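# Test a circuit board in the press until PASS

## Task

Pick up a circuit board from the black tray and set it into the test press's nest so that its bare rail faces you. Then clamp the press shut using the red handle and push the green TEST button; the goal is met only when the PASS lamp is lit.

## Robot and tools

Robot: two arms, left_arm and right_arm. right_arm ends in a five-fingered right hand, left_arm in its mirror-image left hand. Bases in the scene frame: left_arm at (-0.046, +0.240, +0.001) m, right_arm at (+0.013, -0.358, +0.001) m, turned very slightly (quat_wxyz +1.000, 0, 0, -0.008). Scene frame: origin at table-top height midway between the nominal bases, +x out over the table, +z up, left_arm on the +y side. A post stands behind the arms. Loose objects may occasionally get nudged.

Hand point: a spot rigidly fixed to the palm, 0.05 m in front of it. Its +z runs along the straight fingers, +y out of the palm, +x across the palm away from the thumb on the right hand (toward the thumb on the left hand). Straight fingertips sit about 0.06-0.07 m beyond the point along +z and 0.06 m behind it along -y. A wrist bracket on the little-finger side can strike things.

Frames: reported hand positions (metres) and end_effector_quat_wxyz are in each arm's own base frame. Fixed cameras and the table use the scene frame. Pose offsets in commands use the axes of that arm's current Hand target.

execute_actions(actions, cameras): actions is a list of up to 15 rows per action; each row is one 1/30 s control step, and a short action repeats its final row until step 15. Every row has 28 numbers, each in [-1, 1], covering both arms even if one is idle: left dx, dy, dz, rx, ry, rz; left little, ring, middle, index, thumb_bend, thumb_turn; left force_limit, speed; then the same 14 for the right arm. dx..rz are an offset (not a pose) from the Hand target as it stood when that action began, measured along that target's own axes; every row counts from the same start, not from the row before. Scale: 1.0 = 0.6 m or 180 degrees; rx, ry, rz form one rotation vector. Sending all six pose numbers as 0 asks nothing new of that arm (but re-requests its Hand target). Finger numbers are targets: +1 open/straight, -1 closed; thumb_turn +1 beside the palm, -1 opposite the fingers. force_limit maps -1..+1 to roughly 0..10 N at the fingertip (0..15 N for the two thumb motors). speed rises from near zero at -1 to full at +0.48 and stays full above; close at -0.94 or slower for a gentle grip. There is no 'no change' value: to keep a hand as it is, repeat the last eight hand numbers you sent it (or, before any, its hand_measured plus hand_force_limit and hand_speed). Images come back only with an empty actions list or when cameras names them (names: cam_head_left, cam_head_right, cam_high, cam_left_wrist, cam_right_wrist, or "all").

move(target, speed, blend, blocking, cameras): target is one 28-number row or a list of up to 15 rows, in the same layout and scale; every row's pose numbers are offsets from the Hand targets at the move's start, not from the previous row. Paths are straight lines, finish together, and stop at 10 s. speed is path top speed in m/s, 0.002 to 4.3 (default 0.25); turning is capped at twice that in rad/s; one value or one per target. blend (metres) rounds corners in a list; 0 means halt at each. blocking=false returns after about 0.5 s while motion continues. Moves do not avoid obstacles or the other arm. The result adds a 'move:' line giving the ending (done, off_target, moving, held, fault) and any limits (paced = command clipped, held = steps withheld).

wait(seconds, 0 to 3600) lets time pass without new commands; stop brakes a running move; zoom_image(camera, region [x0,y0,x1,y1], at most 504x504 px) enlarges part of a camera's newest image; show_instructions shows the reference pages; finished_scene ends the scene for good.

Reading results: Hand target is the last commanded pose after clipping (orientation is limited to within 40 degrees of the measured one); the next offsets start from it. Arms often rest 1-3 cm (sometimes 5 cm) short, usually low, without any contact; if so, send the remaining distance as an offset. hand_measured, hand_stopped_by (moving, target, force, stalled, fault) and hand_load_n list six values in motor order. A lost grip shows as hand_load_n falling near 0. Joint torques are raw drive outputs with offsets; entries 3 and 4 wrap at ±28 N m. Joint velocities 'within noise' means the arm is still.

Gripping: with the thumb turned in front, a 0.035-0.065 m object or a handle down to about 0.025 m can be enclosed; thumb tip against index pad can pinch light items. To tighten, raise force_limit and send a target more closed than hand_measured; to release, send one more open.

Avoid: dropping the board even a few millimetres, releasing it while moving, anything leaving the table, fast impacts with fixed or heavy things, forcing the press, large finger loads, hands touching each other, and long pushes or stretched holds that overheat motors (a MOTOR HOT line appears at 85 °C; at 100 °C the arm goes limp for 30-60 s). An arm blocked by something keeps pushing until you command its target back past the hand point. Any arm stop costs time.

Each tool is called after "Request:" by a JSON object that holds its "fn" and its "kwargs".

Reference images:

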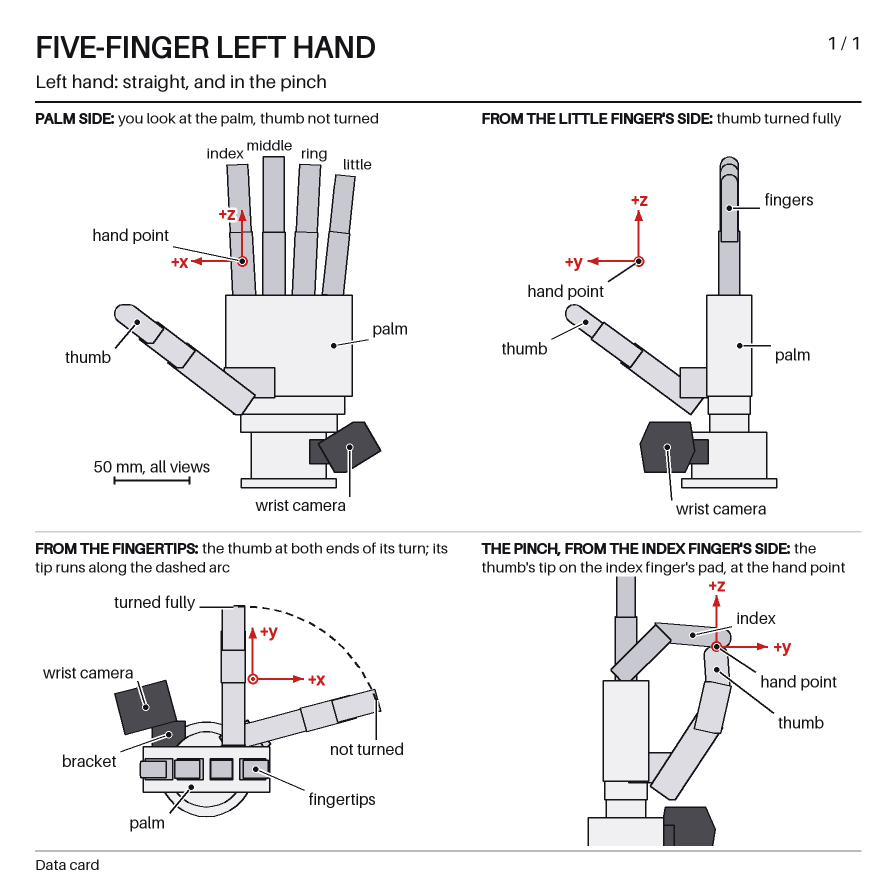

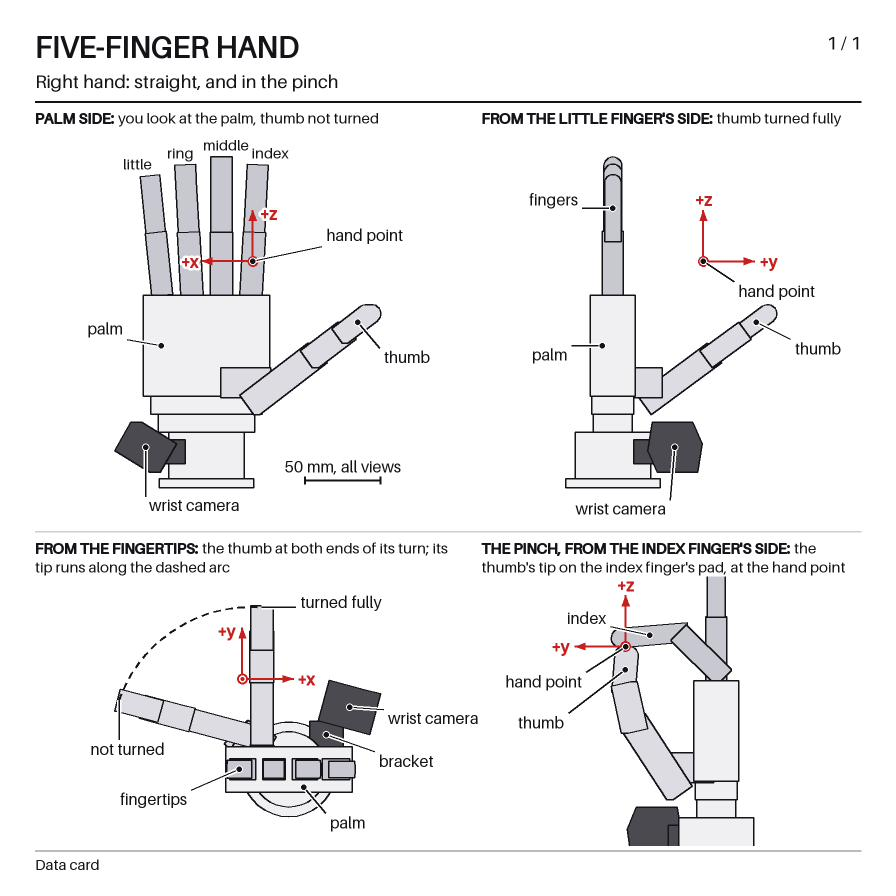

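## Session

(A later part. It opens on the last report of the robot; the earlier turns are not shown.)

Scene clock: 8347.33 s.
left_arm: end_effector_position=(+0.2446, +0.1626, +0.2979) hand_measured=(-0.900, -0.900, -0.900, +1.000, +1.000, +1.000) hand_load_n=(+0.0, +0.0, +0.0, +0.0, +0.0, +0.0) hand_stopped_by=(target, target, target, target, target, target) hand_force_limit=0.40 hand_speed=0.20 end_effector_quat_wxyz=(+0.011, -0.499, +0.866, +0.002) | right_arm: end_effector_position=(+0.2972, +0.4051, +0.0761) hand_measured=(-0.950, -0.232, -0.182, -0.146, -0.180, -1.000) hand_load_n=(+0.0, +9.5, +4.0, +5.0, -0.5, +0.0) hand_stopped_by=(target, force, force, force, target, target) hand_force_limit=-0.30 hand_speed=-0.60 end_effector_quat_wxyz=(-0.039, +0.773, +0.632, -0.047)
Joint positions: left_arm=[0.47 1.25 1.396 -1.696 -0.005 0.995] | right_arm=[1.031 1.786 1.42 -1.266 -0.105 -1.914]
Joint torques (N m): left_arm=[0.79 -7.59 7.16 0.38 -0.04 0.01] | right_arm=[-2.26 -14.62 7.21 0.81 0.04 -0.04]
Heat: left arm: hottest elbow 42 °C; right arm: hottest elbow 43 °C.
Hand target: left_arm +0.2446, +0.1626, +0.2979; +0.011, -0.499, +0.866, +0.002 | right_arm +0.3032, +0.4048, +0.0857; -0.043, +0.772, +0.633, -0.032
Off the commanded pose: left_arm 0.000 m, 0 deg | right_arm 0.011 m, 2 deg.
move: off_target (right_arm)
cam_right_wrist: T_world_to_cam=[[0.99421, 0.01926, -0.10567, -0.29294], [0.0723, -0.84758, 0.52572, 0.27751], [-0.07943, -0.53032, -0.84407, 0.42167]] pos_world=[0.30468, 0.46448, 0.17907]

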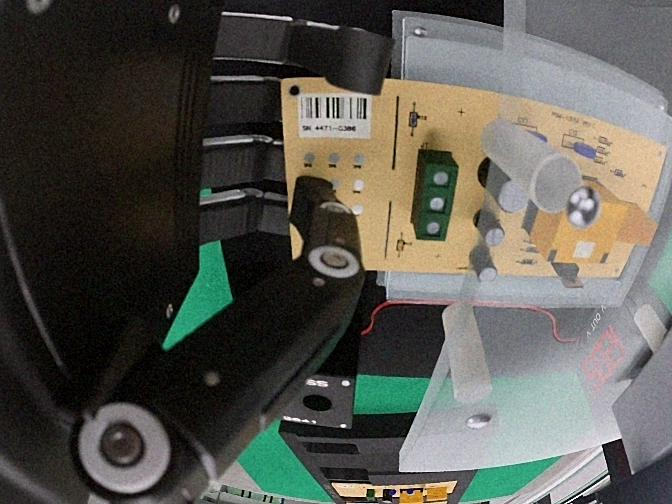

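Request:
{"fn": "move", "kwargs": {"target": [0,0,0,0,0,0,-0.9,-0.9,-0.9,1,1,1,0.4,0.2,-0.0013,0.0031,0.0026,0,0,0.0016,-0.95,-0.45,-0.4,-0.35,-0.18,-1,-0.3,-0.6], "speed": 0.02, "cameras": ["cam_right_wrist"]}}

Request:
{"fn": "zoom_image", "kwargs": {"camera": "cam_right_wrist", "region": [394, 60, 442, 108]}}

Request:
{"fn": "zoom_image", "kwargs": {"camera": "cam_right_wrist", "region": [624, 124, 672, 172]}}

Request:
{"fn": "zoom_image", "kwargs": {"camera": "cam_right_wrist", "region": [590, 240, 638, 288]}}

Scene clock: 8441.33 s.
left_arm: end_effector_position=(+0.2446, +0.1626, +0.2979) hand_measured=(-0.900, -0.900, -0.900, +1.000, +1.000, +1.000) hand_load_n=(+0.0, +0.0, +0.0, +0.0, +0.0, +0.0) hand_stopped_by=(target, target, target, target, target, target) hand_force_limit=0.40 hand_speed=0.20 end_effector_quat_wxyz=(+0.011, -0.499, +0.866, +0.002) | right_arm: end_effector_position=(+0.2974, +0.4051, +0.0761) hand_measured=(-0.950, -0.232, -0.182, -0.146, -0.180, -1.000) hand_load_n=(+0.5, +9.5, +4.0, +4.5, -0.5, +0.0) hand_stopped_by=(target, force, force, force, target, target) hand_force_limit=-0.30 hand_speed=-0.60 end_effector_quat_wxyz=(-0.039, +0.773, +0.632, -0.046)
Joint positions: left_arm=[0.47 1.25 1.396 -1.696 -0.005 0.995] | right_arm=[1.031 1.786 1.42 -1.266 -0.105 -1.914]
Joint torques (N m): left_arm=[0.91 -7.59 7.17 0.36 -0.04 0.01] | right_arm=[-2.49 -14.56 7.01 0.95 0.04 -0.06]
Heat: left arm: hottest elbow 42 °C; right arm: hottest elbow 41 °C.
Hand target: left_arm +0.2446, +0.1626, +0.2979; +0.011, -0.499, +0.866, +0.002 | right_arm +0.3046, +0.4038, +0.0840; -0.043, +0.774, +0.631, -0.032
Off the commanded pose: left_arm 0.000 m, 0 deg | right_arm 0.011 m, 2 deg.
move: off_target (right_arm)
cam_right_wrist: T_world_to_cam=[[0.99424, 0.01896, -0.10545, -0.29305], [0.0719, -0.84777, 0.52546, 0.27767], [-0.07944, -0.53002, -0.84426, 0.42152]] pos_world=[0.30488, 0.46437, 0.17907]

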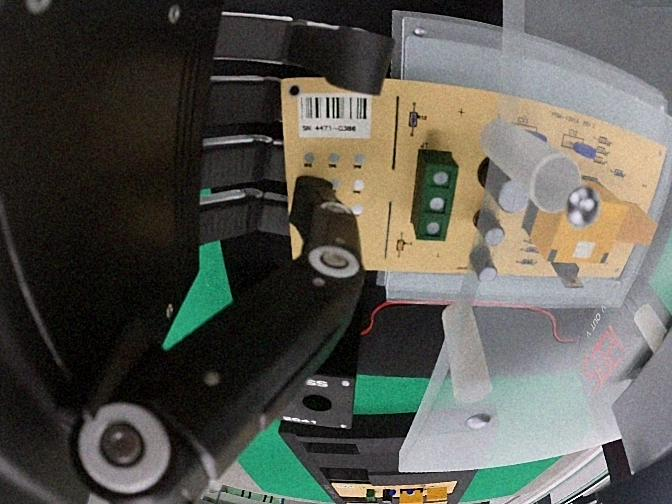

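Scaled by 10.500 from the camera's image (finer frame: 960x720).

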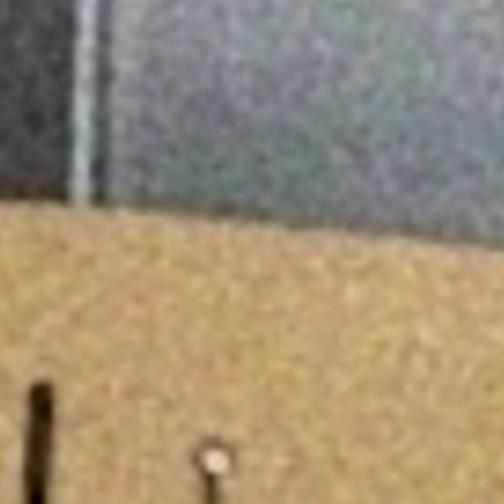

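Scaled by 10.500 from the camera's image (finer frame: 960x720).

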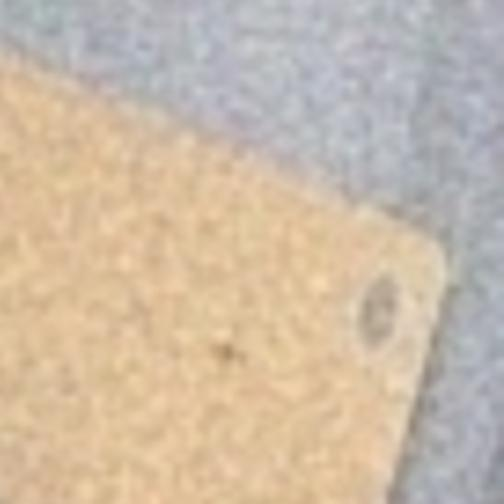

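Scaled by 10.500 from the camera's image (finer frame: 960x720).

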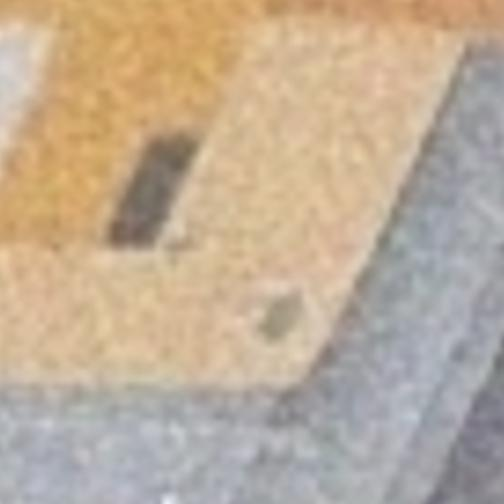

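Request:
{"fn": "move", "kwargs": {"target": [0,0,0,0,0,0,-0.9,-0.9,-0.9,1,1,1,0.4,0.2,0,0,0.0025,0,0,0,-0.95,-0.45,-0.4,-0.35,-0.18,-1,-0.3,-0.6], "speed": 0.02, "cameras": ["cam_right_wrist"]}}

Scene clock: 8472.50 s.
left_arm: end_effector_position=(+0.2446, +0.1626, +0.2979) hand_measured=(-0.900, -0.900, -0.900, +1.000, +1.000, +1.000) hand_load_n=(+0.0, +0.0, +0.0, +0.0, +0.0, +0.0) hand_stopped_by=(target, target, target, target, target, target) hand_force_limit=0.40 hand_speed=0.20 end_effector_quat_wxyz=(+0.011, -0.499, +0.866, +0.002) | right_arm: end_effector_position=(+0.2973, +0.4050, +0.0751) hand_measured=(-0.950, -0.232, -0.182, -0.146, -0.180, -1.000) hand_load_n=(+0.0, +9.0, +4.0, +4.5, -0.5, +0.0) hand_stopped_by=(target, force, force, force, target, target) hand_force_limit=-0.30 hand_speed=-0.60 end_effector_quat_wxyz=(-0.039, +0.773, +0.632, -0.046)
Joint positions: left_arm=[0.47 1.25 1.396 -1.696 -0.005 0.995] | right_arm=[1.031 1.786 1.418 -1.262 -0.105 -1.914]
Joint torques (N m): left_arm=[0.79 -7.59 7.17 0.36 -0.04 0.01] | right_arm=[-2.43 -14.39 7.05 0.96 0.04 -0.06]
Heat: left arm: hottest elbow 42 °C; right arm: hottest elbow 41 °C.
Hand target: left_arm +0.2446, +0.1626, +0.2979; +0.011, -0.499, +0.866, +0.002 | right_arm +0.3045, +0.4039, +0.0825; -0.043, +0.774, +0.631, -0.032
Off the commanded pose: left_arm 0.000 m, 0 deg | right_arm 0.010 m, 2 deg.
move: done
cam_right_wrist: T_world_to_cam=[[0.9943, 0.01907, -0.10486, -0.29321], [0.0716, -0.84826, 0.52472, 0.27851], [-0.07894, -0.52924, -0.84479, 0.42029]] pos_world=[0.30478, 0.46427, 0.17817]

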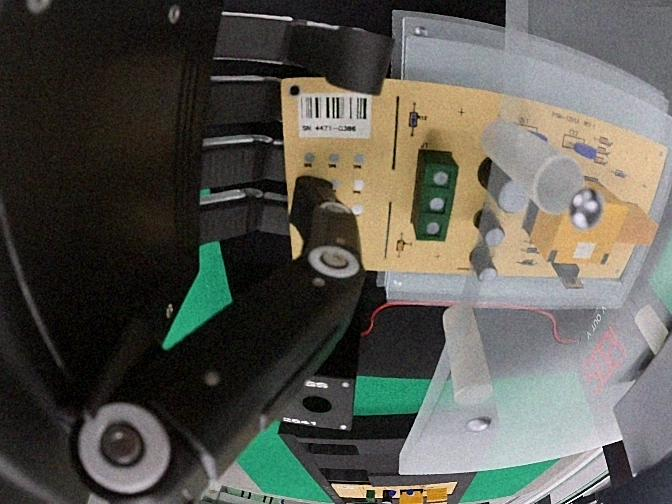

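Request:
{"fn": "move", "kwargs": {"target": [0,0,0,0,0,0,-0.9,-0.9,-0.9,1,1,1,0.4,0.2,0,0,0.0025,0,0,0,-0.95,-0.45,-0.4,-0.35,-0.18,-1,-0.3,-0.6], "speed": 0.02, "cameras": ["cam_right_wrist"]}}

Request:
{"fn": "zoom_image", "kwargs": {"camera": "cam_right_wrist", "region": [394, 60, 442, 108]}}

Request:
{"fn": "zoom_image", "kwargs": {"camera": "cam_right_wrist", "region": [624, 124, 672, 172]}}

Request:
{"fn": "zoom_image", "kwargs": {"camera": "cam_right_wrist", "region": [590, 240, 638, 288]}}

Scene clock: 8484.83 s.
left_arm: end_effector_position=(+0.2446, +0.1626, +0.2979) hand_measured=(-0.900, -0.900, -0.900, +1.000, +1.000, +1.000) hand_load_n=(+0.0, +0.0, +0.0, +0.0, +0.0, +0.0) hand_stopped_by=(target, target, target, target, target, target) hand_force_limit=0.40 hand_speed=0.20 end_effector_quat_wxyz=(+0.011, -0.499, +0.866, +0.002) | right_arm: end_effector_position=(+0.2974, +0.4051, +0.0751) hand_measured=(-0.950, -0.232, -0.182, -0.146, -0.180, -1.000) hand_load_n=(+0.0, +8.5, +4.5, +4.5, -0.5, +0.0) hand_stopped_by=(target, force, force, force, target, target) hand_force_limit=-0.30 hand_speed=-0.60 end_effector_quat_wxyz=(-0.039, +0.773, +0.632, -0.046)
Joint positions: left_arm=[0.47 1.25 1.396 -1.696 -0.005 0.995] | right_arm=[1.031 1.786 1.418 -1.262 -0.105 -1.914]
Joint torques (N m): left_arm=[0.91 -7.53 7.15 0.36 -0.04 0.01] | right_arm=[-2.43 -14.39 6.86 1.03 0.03 -0.05]
Motor temperatures (°C): left_arm=[28 31 42 28 30 27] | right_arm=[28 37 40 31 29 29]
Heat: left arm: hottest elbow 42 °C; right arm: hottest elbow 40 °C.
Hand target: left_arm +0.2446, +0.1626, +0.2979; +0.011, -0.499, +0.866, +0.002 | right_arm +0.3044, +0.4040, +0.0810; -0.043, +0.774, +0.631, -0.032
Off the commanded pose: left_arm 0.000 m, 0 deg | right_arm 0.009 m, 2 deg.
move: done
cam_right_wrist: T_world_to_cam=[[0.99433, 0.01912, -0.10462, -0.29338], [0.07149, -0.84844, 0.52444, 0.27867], [-0.07874, -0.52895, -0.84499, 0.42013]] pos_world=[0.30488, 0.46427, 0.17817]

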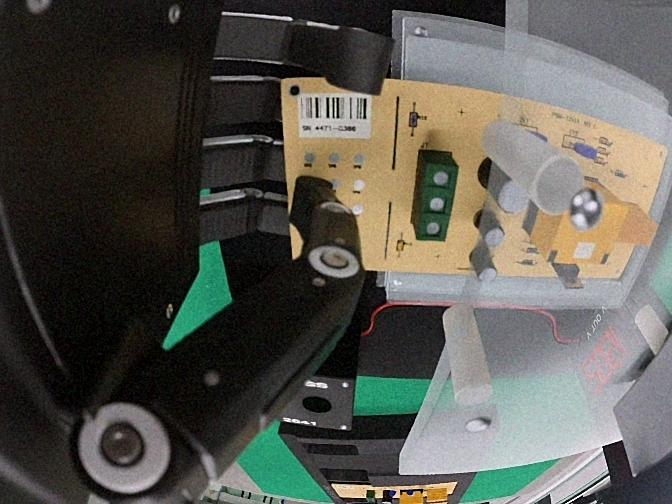

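Scaled by 10.500 from the camera's image (finer frame: 960x720).

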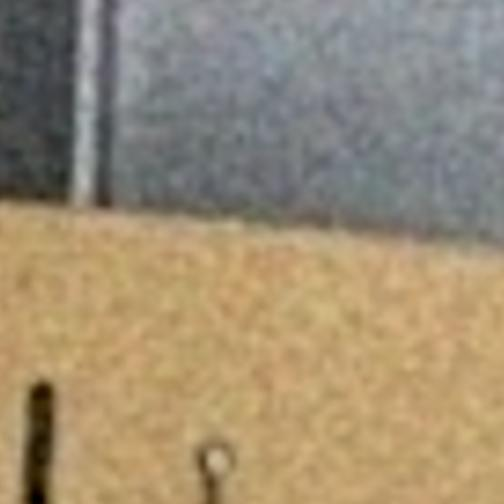

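Scaled by 10.500 from the camera's image (finer frame: 960x720).

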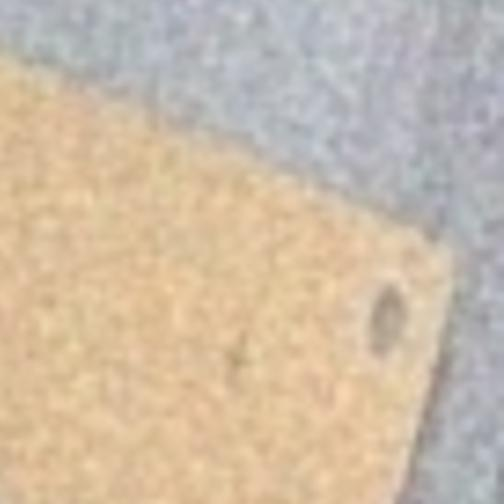

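Scaled by 10.500 from the camera's image (finer frame: 960x720).

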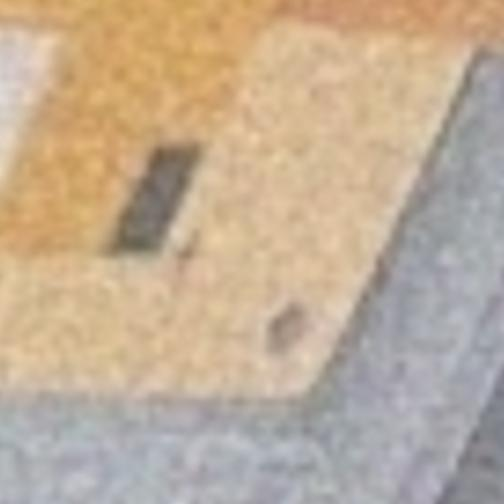

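Request:
{"fn": "move", "kwargs": {"target": [0,0,0,0,0,0,-0.9,-0.9,-0.9,1,1,1,0.4,0.2,-0.0004,0.0006,0.0005,0,0,0.003,-0.95,-0.45,-0.4,-0.35,-0.18,-1,-0.3,-0.6], "speed": 0.02, "cameras": ["cam_right_wrist"]}}

Request:
{"fn": "zoom_image", "kwargs": {"camera": "cam_right_wrist", "region": [394, 60, 442, 108]}}

Request:
{"fn": "zoom_image", "kwargs": {"camera": "cam_right_wrist", "region": [624, 124, 672, 172]}}

Request:
{"fn": "zoom_image", "kwargs": {"camera": "cam_right_wrist", "region": [590, 240, 638, 288]}}

Scene clock: 8581.03 s.
left_arm: end_effector_position=(+0.2446, +0.1626, +0.2979) hand_measured=(-0.900, -0.900, -0.900, +1.000, +1.000, +1.000) hand_load_n=(+0.0, +0.5, +0.0, +0.0, -0.5, +0.0) hand_stopped_by=(target, target, target, target, target, target) hand_force_limit=0.40 hand_speed=0.20 end_effector_quat_wxyz=(+0.011, -0.499, +0.866, +0.002) | right_arm: end_effector_position=(+0.2974, +0.4051, +0.0751) hand_measured=(-0.950, -0.232, -0.182, -0.146, -0.180, -1.000) hand_load_n=(+0.0, +8.5, +4.5, +4.5, -0.5, +0.0) hand_stopped_by=(target, force, force, force, target, target) hand_force_limit=-0.30 hand_speed=-0.60 end_effector_quat_wxyz=(-0.039, +0.773, +0.632, -0.046)
Joint positions: left_arm=[0.47 1.25 1.396 -1.696 -0.005 0.995] | right_arm=[1.031 1.786 1.418 -1.262 -0.105 -1.914]
Joint torques (N m): left_arm=[0.85 -7.47 7.16 0.35 -0.04 0.02] | right_arm=[-2.55 -14.15 6.95 1.07 0.03 0.02]
Heat: left arm: hottest elbow 42 °C; right arm: hottest elbow 39 °C.
Hand target: left_arm +0.2446, +0.1626, +0.2979; +0.011, -0.499, +0.866, +0.002 | right_arm +0.3047, +0.4037, +0.0807; -0.042, +0.777, +0.627, -0.032
Off the commanded pose: left_arm 0.000 m, 0 deg | right_arm 0.009 m, 2 deg.
move: done
cam_right_wrist: T_world_to_cam=[[0.99433, 0.01912, -0.10462, -0.29338], [0.07149, -0.84844, 0.52444, 0.27867], [-0.07874, -0.52895, -0.84499, 0.42013]] pos_world=[0.30488, 0.46427, 0.17817]

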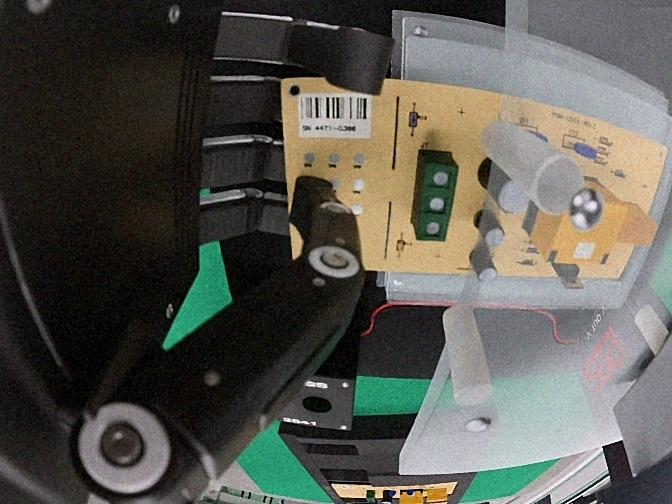

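Scaled by 10.500 from the camera's image (finer frame: 960x720).

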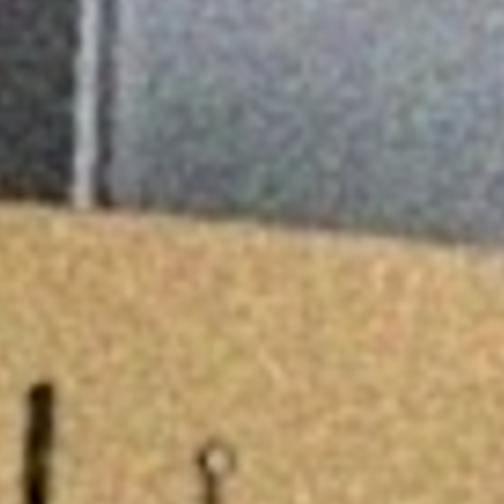

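Scaled by 10.500 from the camera's image (finer frame: 960x720).

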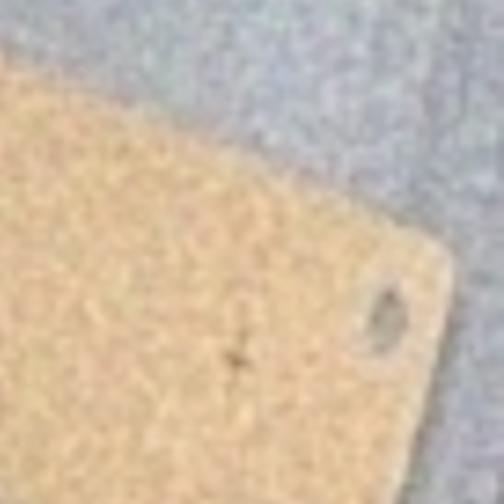

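Scaled by 10.500 from the camera's image (finer frame: 960x720).

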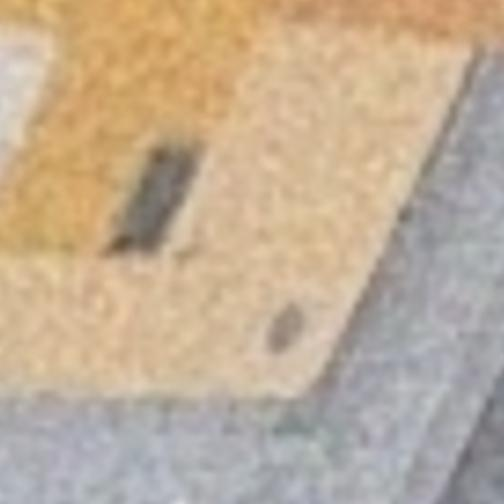

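Request:
{"fn": "move", "kwargs": {"target": [0,0,0,0,0,0,-0.9,-0.9,-0.9,1,1,1,0.4,0.2,-0.0006,0.0012,0.0005,0,0,0.003,-0.95,-0.45,-0.4,-0.35,-0.18,-1,-0.3,-0.6], "speed": 0.02, "cameras": ["cam_right_wrist"]}}

Request:
{"fn": "zoom_image", "kwargs": {"camera": "cam_right_wrist", "region": [624, 124, 672, 172]}}

Request:
{"fn": "zoom_image", "kwargs": {"camera": "cam_right_wrist", "region": [590, 240, 638, 288]}}

Scene clock: 8593.83 s.
left_arm: end_effector_position=(+0.2446, +0.1626, +0.2979) hand_measured=(-0.900, -0.900, -0.900, +1.000, +1.000, +1.000) hand_load_n=(+0.0, +0.0, +0.0, +0.0, +0.0, +0.0) hand_stopped_by=(target, target, target, target, target, target) hand_force_limit=0.40 hand_speed=0.20 end_effector_quat_wxyz=(+0.011, -0.499, +0.866, +0.002) | right_arm: end_effector_position=(+0.2974, +0.4051, +0.0751) hand_measured=(-0.950, -0.232, -0.182, -0.146, -0.180, -1.000) hand_load_n=(+0.0, +8.5, +4.5, +4.5, -0.5, +0.0) hand_stopped_by=(target, force, force, force, target, target) hand_force_limit=-0.30 hand_speed=-0.60 end_effector_quat_wxyz=(-0.039, +0.773, +0.632, -0.046)
Joint positions: left_arm=[0.47 1.25 1.396 -1.696 -0.005 0.995] | right_arm=[1.031 1.786 1.418 -1.262 -0.105 -1.914]
Joint torques (N m): left_arm=[0.85 -7.59 7.16 0.36 -0.04 0] | right_arm=[-2.55 -14.1 7.05 1.07 0.02 0.11]
Heat: left arm: hottest elbow 42 °C; right arm: hottest elbow 39 °C.
Hand target: left_arm +0.2446, +0.1626, +0.2979; +0.011, -0.499, +0.866, +0.002 | right_arm +0.3052, +0.4032, +0.0803; -0.042, +0.780, +0.624, -0.032
Off the commanded pose: left_arm 0.000 m, 0 deg | right_arm 0.010 m, 2 deg.
move: done
cam_right_wrist: T_world_to_cam=[[0.99433, 0.01912, -0.10462, -0.29338], [0.07149, -0.84844, 0.52444, 0.27867], [-0.07874, -0.52895, -0.84499, 0.42013]] pos_world=[0.30488, 0.46427, 0.17817]

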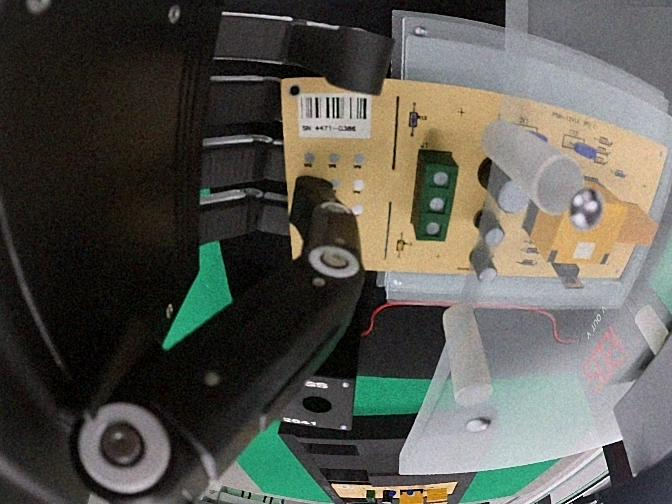

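Scaled by 10.500 from the camera's image (finer frame: 960x720).

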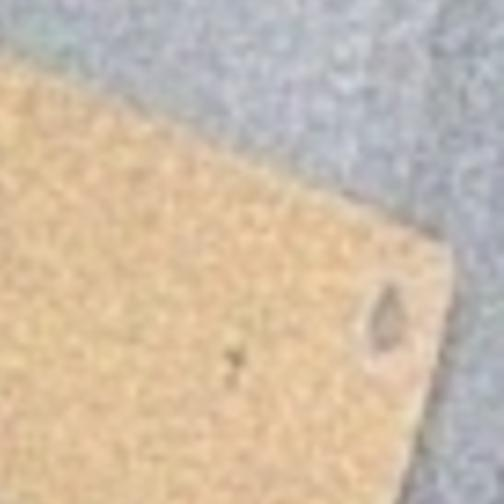

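Scaled by 10.500 from the camera's image (finer frame: 960x720).

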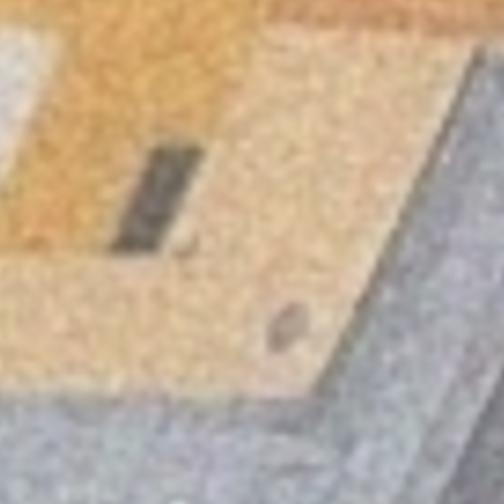

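Request:
{"fn": "move", "kwargs": {"target": [0,0,0,0,0,0,-0.9,-0.9,-0.9,1,1,1,0.4,0.2,-0.0008,0.0024,0,0,0,0.003,-0.95,-0.45,-0.4,-0.35,-0.18,-1,-0.3,-0.6], "speed": 0.02, "cameras": ["cam_right_wrist"]}}

Request:
{"fn": "zoom_image", "kwargs": {"camera": "cam_right_wrist", "region": [624, 124, 672, 172]}}

Request:
{"fn": "zoom_image", "kwargs": {"camera": "cam_right_wrist", "region": [590, 240, 638, 288]}}

Scene clock: 8609.03 s.
left_arm: end_effector_position=(+0.2446, +0.1626, +0.2979) hand_measured=(-0.900, -0.900, -0.900, +1.000, +1.000, +1.000) hand_load_n=(+0.0, +0.0, +0.0, +0.0, +0.0, +0.0) hand_stopped_by=(target, target, target, target, target, target) hand_force_limit=0.40 hand_speed=0.20 end_effector_quat_wxyz=(+0.011, -0.499, +0.866, +0.002) | right_arm: end_effector_position=(+0.2973, +0.4049, +0.0751) hand_measured=(-0.950, -0.232, -0.182, -0.146, -0.180, -1.000) hand_load_n=(+0.0, +8.5, +4.0, +5.0, -0.5, +0.0) hand_stopped_by=(target, force, force, force, target, target) hand_force_limit=-0.30 hand_speed=-0.60 end_effector_quat_wxyz=(-0.039, +0.774, +0.630, -0.046)
Joint positions: left_arm=[0.47 1.25 1.396 -1.696 -0.005 0.995] | right_arm=[1.03 1.786 1.418 -1.261 -0.105 -1.909]
Joint torques (N m): left_arm=[0.85 -7.65 7.16 0.35 -0.04 0.01] | right_arm=[-2.84 -13.86 7.23 1.02 0.05 0.09]
Heat: left arm: hottest elbow 42 °C; right arm: hottest elbow 39 °C.
Hand target: left_arm +0.2446, +0.1626, +0.2979; +0.011, -0.499, +0.866, +0.002 | right_arm +0.3065, +0.4024, +0.0802; -0.042, +0.783, +0.620, -0.032
Off the commanded pose: left_arm 0.000 m, 0 deg | right_arm 0.011 m, 2 deg.
move: off_target (right_arm)
cam_right_wrist: T_world_to_cam=[[0.99439, 0.01418, -0.10486, -0.29127], [0.06741, -0.84877, 0.52444, 0.27989], [-0.08156, -0.52856, -0.84497, 0.42072]] pos_world=[0.30508, 0.46407, 0.17817]

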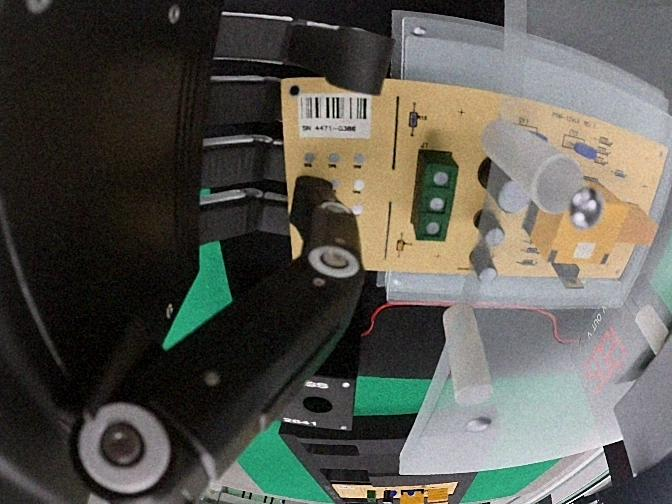

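Scaled by 10.500 from the camera's image (finer frame: 960x720).

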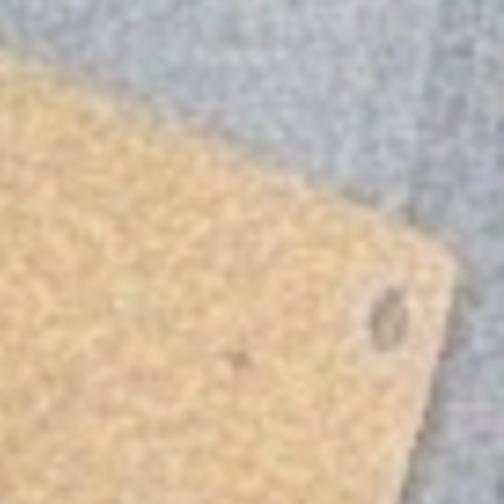

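Scaled by 10.500 from the camera's image (finer frame: 960x720).

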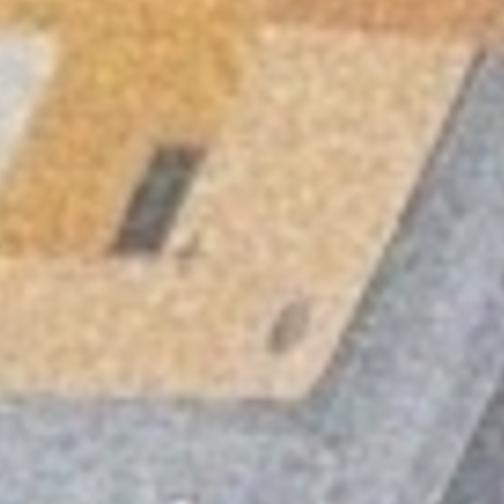

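Request:
{"fn": "zoom_image", "kwargs": {"camera": "cam_right_wrist", "region": [576, 40, 672, 112]}}

Request:
{"fn": "zoom_image", "kwargs": {"camera": "cam_right_wrist", "region": [390, 10, 486, 106]}}

Request:
{"fn": "zoom_image", "kwargs": {"camera": "cam_right_wrist", "region": [570, 250, 640, 320]}}

Scaled by 5.250 from the camera's image (finer frame: 960x720).

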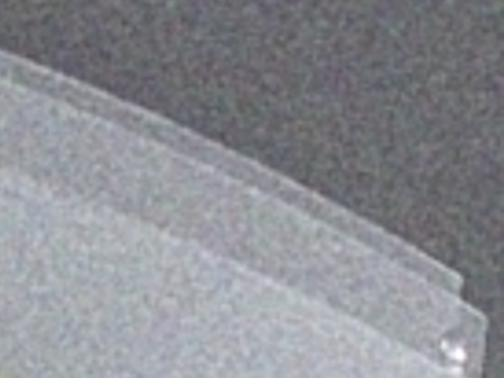

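Scaled by 5.250 from the camera's image (finer frame: 960x720).

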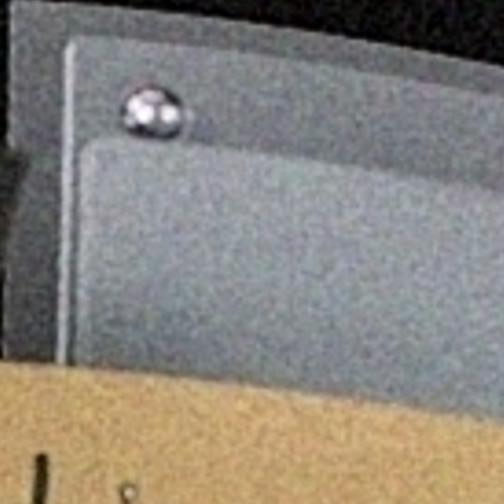

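Scaled by 7.200 from the camera's image (finer frame: 960x720).

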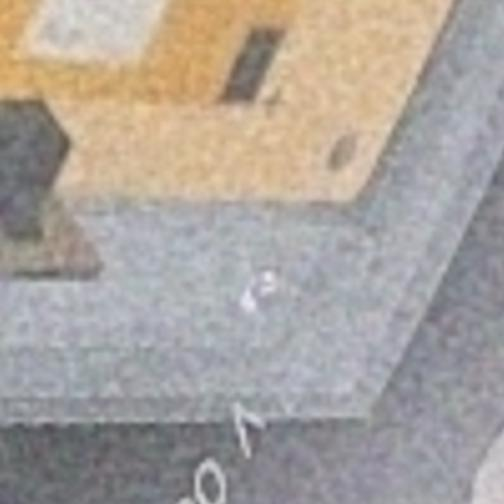

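Request:
{"fn": "wait", "kwargs": {"seconds": 0.5, "cameras": ["cam_right_wrist"]}}

Request:
{"fn": "zoom_image", "kwargs": {"camera": "cam_right_wrist", "region": [576, 40, 672, 112]}}

Request:
{"fn": "zoom_image", "kwargs": {"camera": "cam_right_wrist", "region": [570, 250, 640, 320]}}

Scene clock: 8640.40 s.
left_arm: end_effector_position=(+0.2446, +0.1626, +0.2979) hand_measured=(-0.900, -0.900, -0.900, +1.000, +1.000, +1.000) hand_load_n=(+0.0, +0.0, +0.0, +0.0, +0.0, +0.0) hand_stopped_by=(target, target, target, target, target, target) hand_force_limit=0.40 hand_speed=0.20 end_effector_quat_wxyz=(+0.011, -0.499, +0.866, +0.002) | right_arm: end_effector_position=(+0.2973, +0.4049, +0.0751) hand_measured=(-0.950, -0.232, -0.182, -0.146, -0.180, -1.000) hand_load_n=(+0.0, +9.0, +4.5, +4.5, -0.5, +0.0) hand_stopped_by=(target, force, force, force, target, target) hand_force_limit=-0.30 hand_speed=-0.60 end_effector_quat_wxyz=(-0.039, +0.774, +0.630, -0.046)
Joint positions: left_arm=[0.47 1.25 1.396 -1.696 -0.005 0.995] | right_arm=[1.03 1.786 1.418 -1.261 -0.105 -1.909]
Joint torques (N m): left_arm=[0.91 -7.65 7.15 0.36 -0.04 0.01] | right_arm=[-2.84 -13.98 7.24 1.03 0.06 0.12]
Heat: left arm: hottest elbow 42 °C; right arm: hottest elbow 39 °C.
Hand target: left_arm +0.2446, +0.1626, +0.2979; +0.011, -0.499, +0.866, +0.002 | right_arm +0.3065, +0.4023, +0.0802; -0.042, +0.783, +0.620, -0.032
Off the commanded pose: left_arm 0.000 m, 0 deg | right_arm 0.011 m, 2 deg.
wait: 0.50 s; at rest from the start
cam_right_wrist: T_world_to_cam=[[0.9944, 0.01374, -0.10482, -0.29108], [0.06701, -0.84879, 0.52447, 0.28001], [-0.08176, -0.52856, -0.84495, 0.42078]] pos_world=[0.30509, 0.46407, 0.17817]

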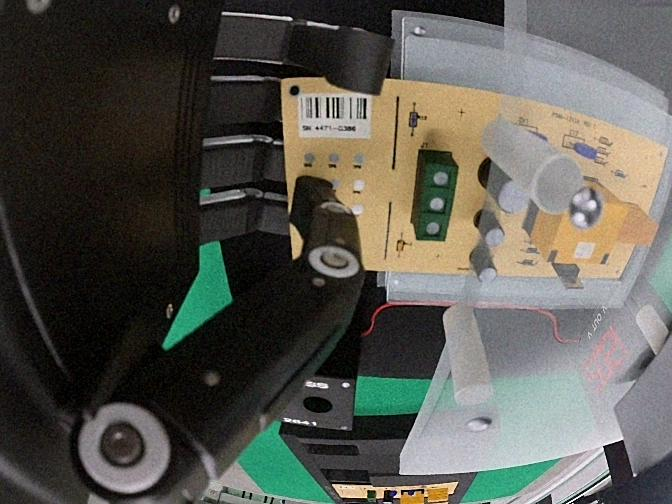

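Scaled by 5.250 from the camera's image (finer frame: 960x720).

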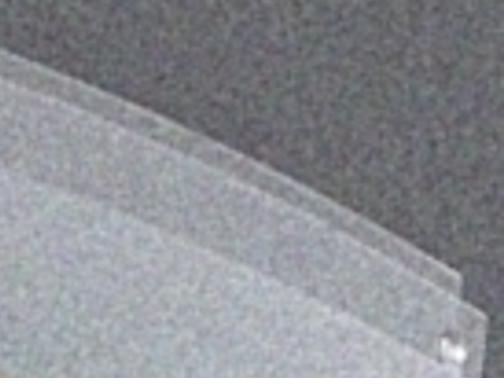

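Scaled by 7.200 from the camera's image (finer frame: 960x720).

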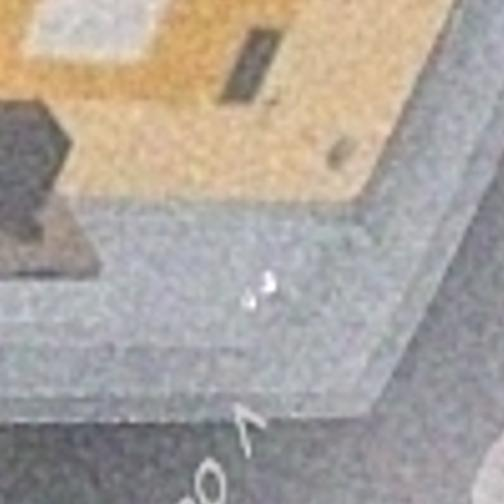

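Request:
{"fn": "move", "kwargs": {"target": [0,0,0,0,0,0,-0.9,-0.9,-0.9,1,1,1,0.4,0.2,0,0,0,0,0,0.004,-0.95,-0.45,-0.4,-0.35,-0.18,-1,-0.3,-0.6], "speed": 0.02, "cameras": ["cam_right_wrist"]}}

Request:
{"fn": "zoom_image", "kwargs": {"camera": "cam_right_wrist", "region": [576, 40, 672, 112]}}

Request:
{"fn": "zoom_image", "kwargs": {"camera": "cam_right_wrist", "region": [570, 250, 640, 320]}}

Scene clock: 8661.20 s.
left_arm: end_effector_position=(+0.2446, +0.1626, +0.2979) hand_measured=(-0.900, -0.900, -0.900, +1.000, +1.000, +1.000) hand_load_n=(+0.0, +0.5, +0.0, +0.0, +0.0, +0.0) hand_stopped_by=(target, target, target, target, target, target) hand_force_limit=0.40 hand_speed=0.20 end_effector_quat_wxyz=(+0.011, -0.499, +0.866, +0.002) | right_arm: end_effector_position=(+0.2970, +0.4049, +0.0751) hand_measured=(-0.950, -0.232, -0.182, -0.146, -0.180, -1.000) hand_load_n=(+0.0, +8.5, +4.0, +4.5, -0.5, +0.0) hand_stopped_by=(target, force, force, force, target, target) hand_force_limit=-0.30 hand_speed=-0.60 end_effector_quat_wxyz=(-0.040, +0.777, +0.626, -0.045)
Joint positions: left_arm=[0.47 1.25 1.396 -1.696 -0.005 0.995] | right_arm=[1.03 1.786 1.418 -1.259 -0.106 -1.899]
Joint torques (N m): left_arm=[0.91 -7.65 7.15 0.35 -0.04 0] | right_arm=[-2.9 -13.74 7.45 1.01 0.1 0.1]
Heat: left arm: hottest elbow 42 °C; right arm: hottest elbow 39 °C.
Hand target: left_arm +0.2446, +0.1626, +0.2979; +0.011, -0.499, +0.866, +0.002 | right_arm +0.3065, +0.4024, +0.0802; -0.042, +0.787, +0.615, -0.033
Off the commanded pose: left_arm 0.000 m, 0 deg | right_arm 0.011 m, 2 deg.
move: off_target (right_arm)
cam_right_wrist: T_world_to_cam=[[0.99448, 0.00438, -0.10484, -0.28697], [0.05894, -0.84994, 0.52357, 0.28297], [-0.08681, -0.52686, -0.84551, 0.42154]] pos_world=[0.3053, 0.46386, 0.17817]

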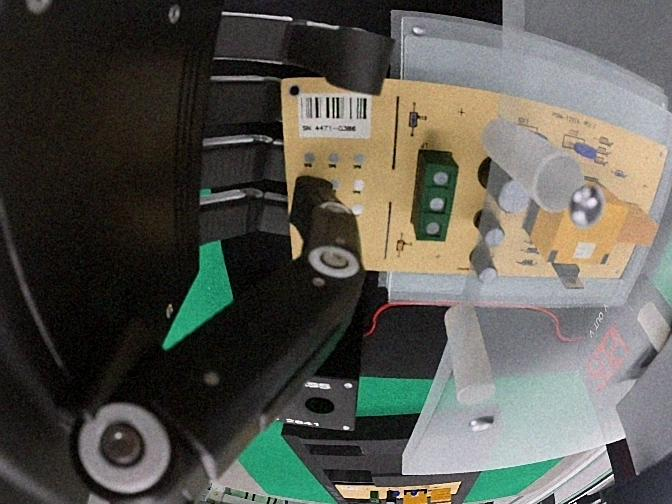

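Scaled by 5.250 from the camera's image (finer frame: 960x720).

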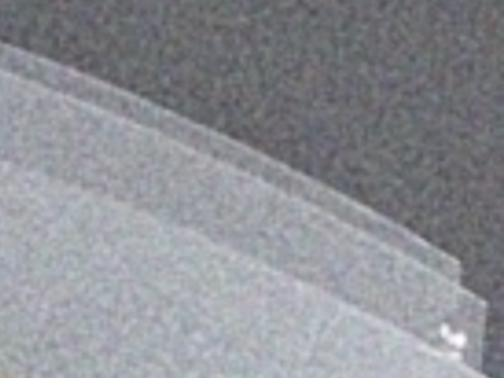

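Scaled by 7.200 from the camera's image (finer frame: 960x720).

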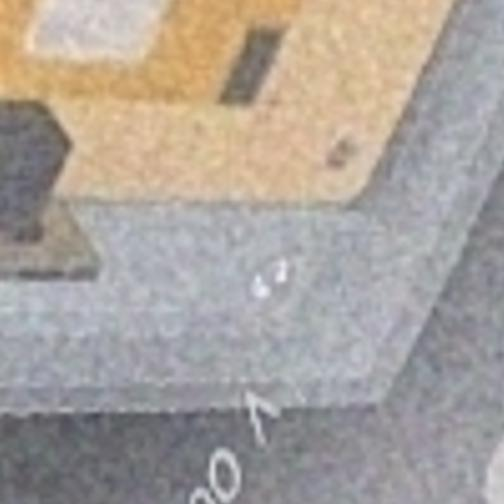

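Request:
{"fn": "zoom_image", "kwargs": {"camera": "cam_right_wrist", "region": [390, 10, 486, 106]}}

Request:
{"fn": "zoom_image", "kwargs": {"camera": "cam_right_wrist", "region": [624, 124, 672, 172]}}

Request:
{"fn": "zoom_image", "kwargs": {"camera": "cam_right_wrist", "region": [370, 250, 450, 310]}}

Scaled by 5.250 from the camera's image (finer frame: 960x720).

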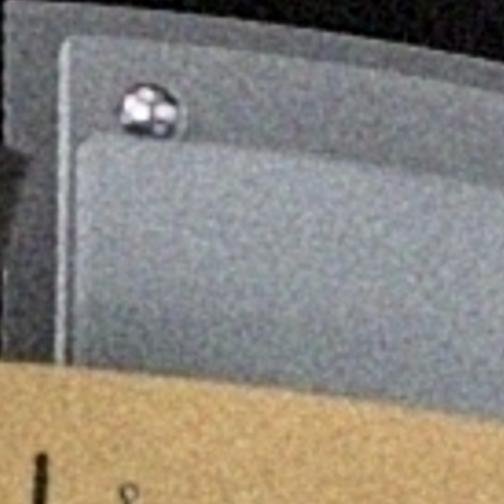

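Scaled by 10.500 from the camera's image (finer frame: 960x720).

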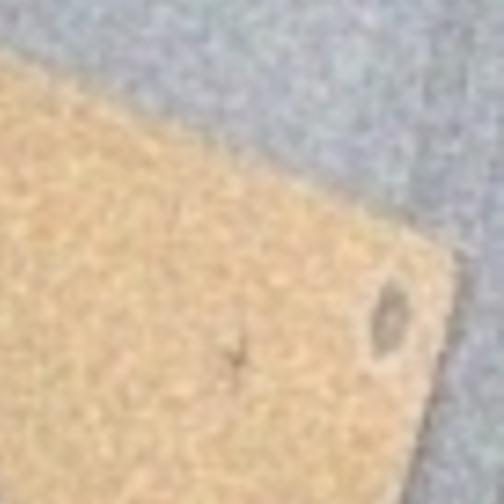

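Scaled by 6.300 from the camera's image (finer frame: 960x720).

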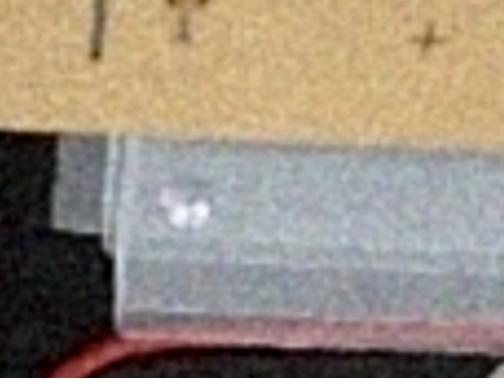

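Request:
{"fn": "zoom_image", "kwargs": {"camera": "cam_right_wrist", "region": [600, 230, 672, 302]}}

Request:
{"fn": "zoom_image", "kwargs": {"camera": "cam_right_wrist", "region": [600, 90, 672, 162]}}

Scaled by 7.000 from the camera's image (finer frame: 960x720).

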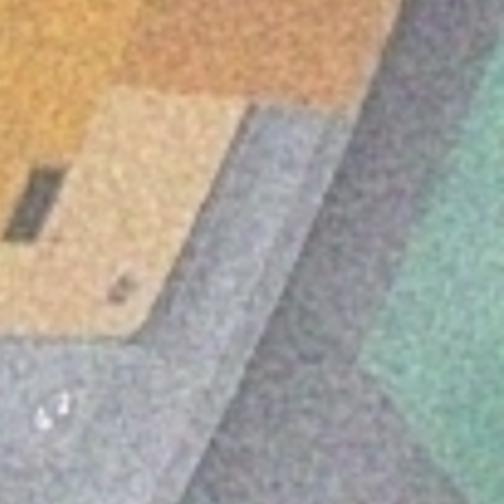

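Scaled by 7.000 from the camera's image (finer frame: 960x720).

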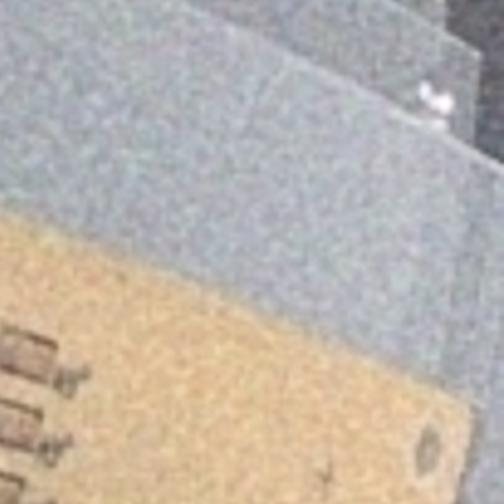

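Request:
{"fn": "zoom_image", "kwargs": {"camera": "cam_right_wrist", "region": [396, 68, 428, 92]}}

Request:
{"fn": "zoom_image", "kwargs": {"camera": "cam_right_wrist", "region": [376, 262, 408, 286]}}

Request:
{"fn": "zoom_image", "kwargs": {"camera": "cam_right_wrist", "region": [560, 92, 592, 116]}}

Request:
{"fn": "zoom_image", "kwargs": {"camera": "cam_right_wrist", "region": [600, 262, 632, 286]}}

Scaled by 15.750 from the camera's image (finer frame: 960x720).

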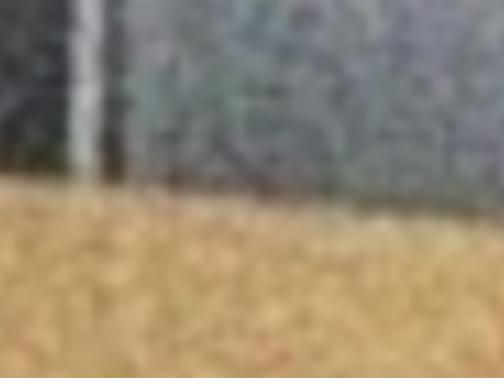

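Scaled by 15.750 from the camera's image (finer frame: 960x720).

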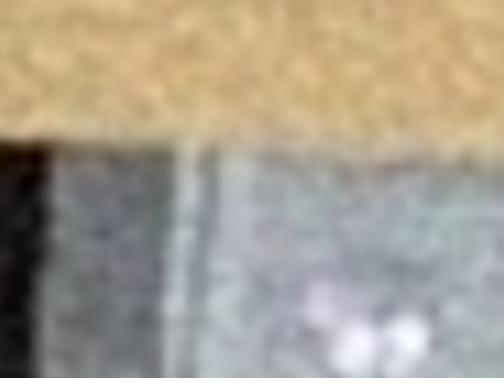

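Scaled by 15.750 from the camera's image (finer frame: 960x720).

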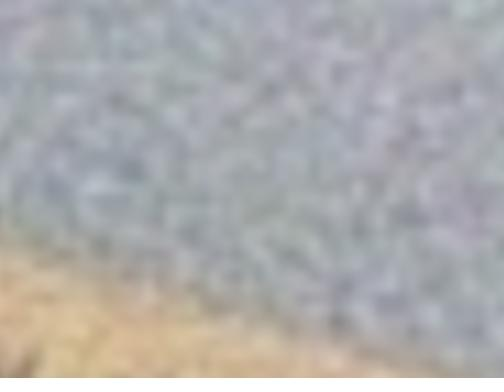

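Scaled by 15.750 from the camera's image (finer frame: 960x720).

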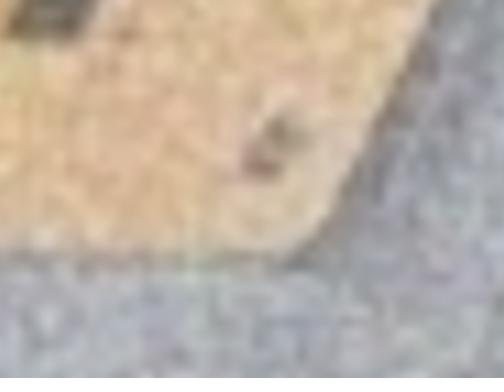

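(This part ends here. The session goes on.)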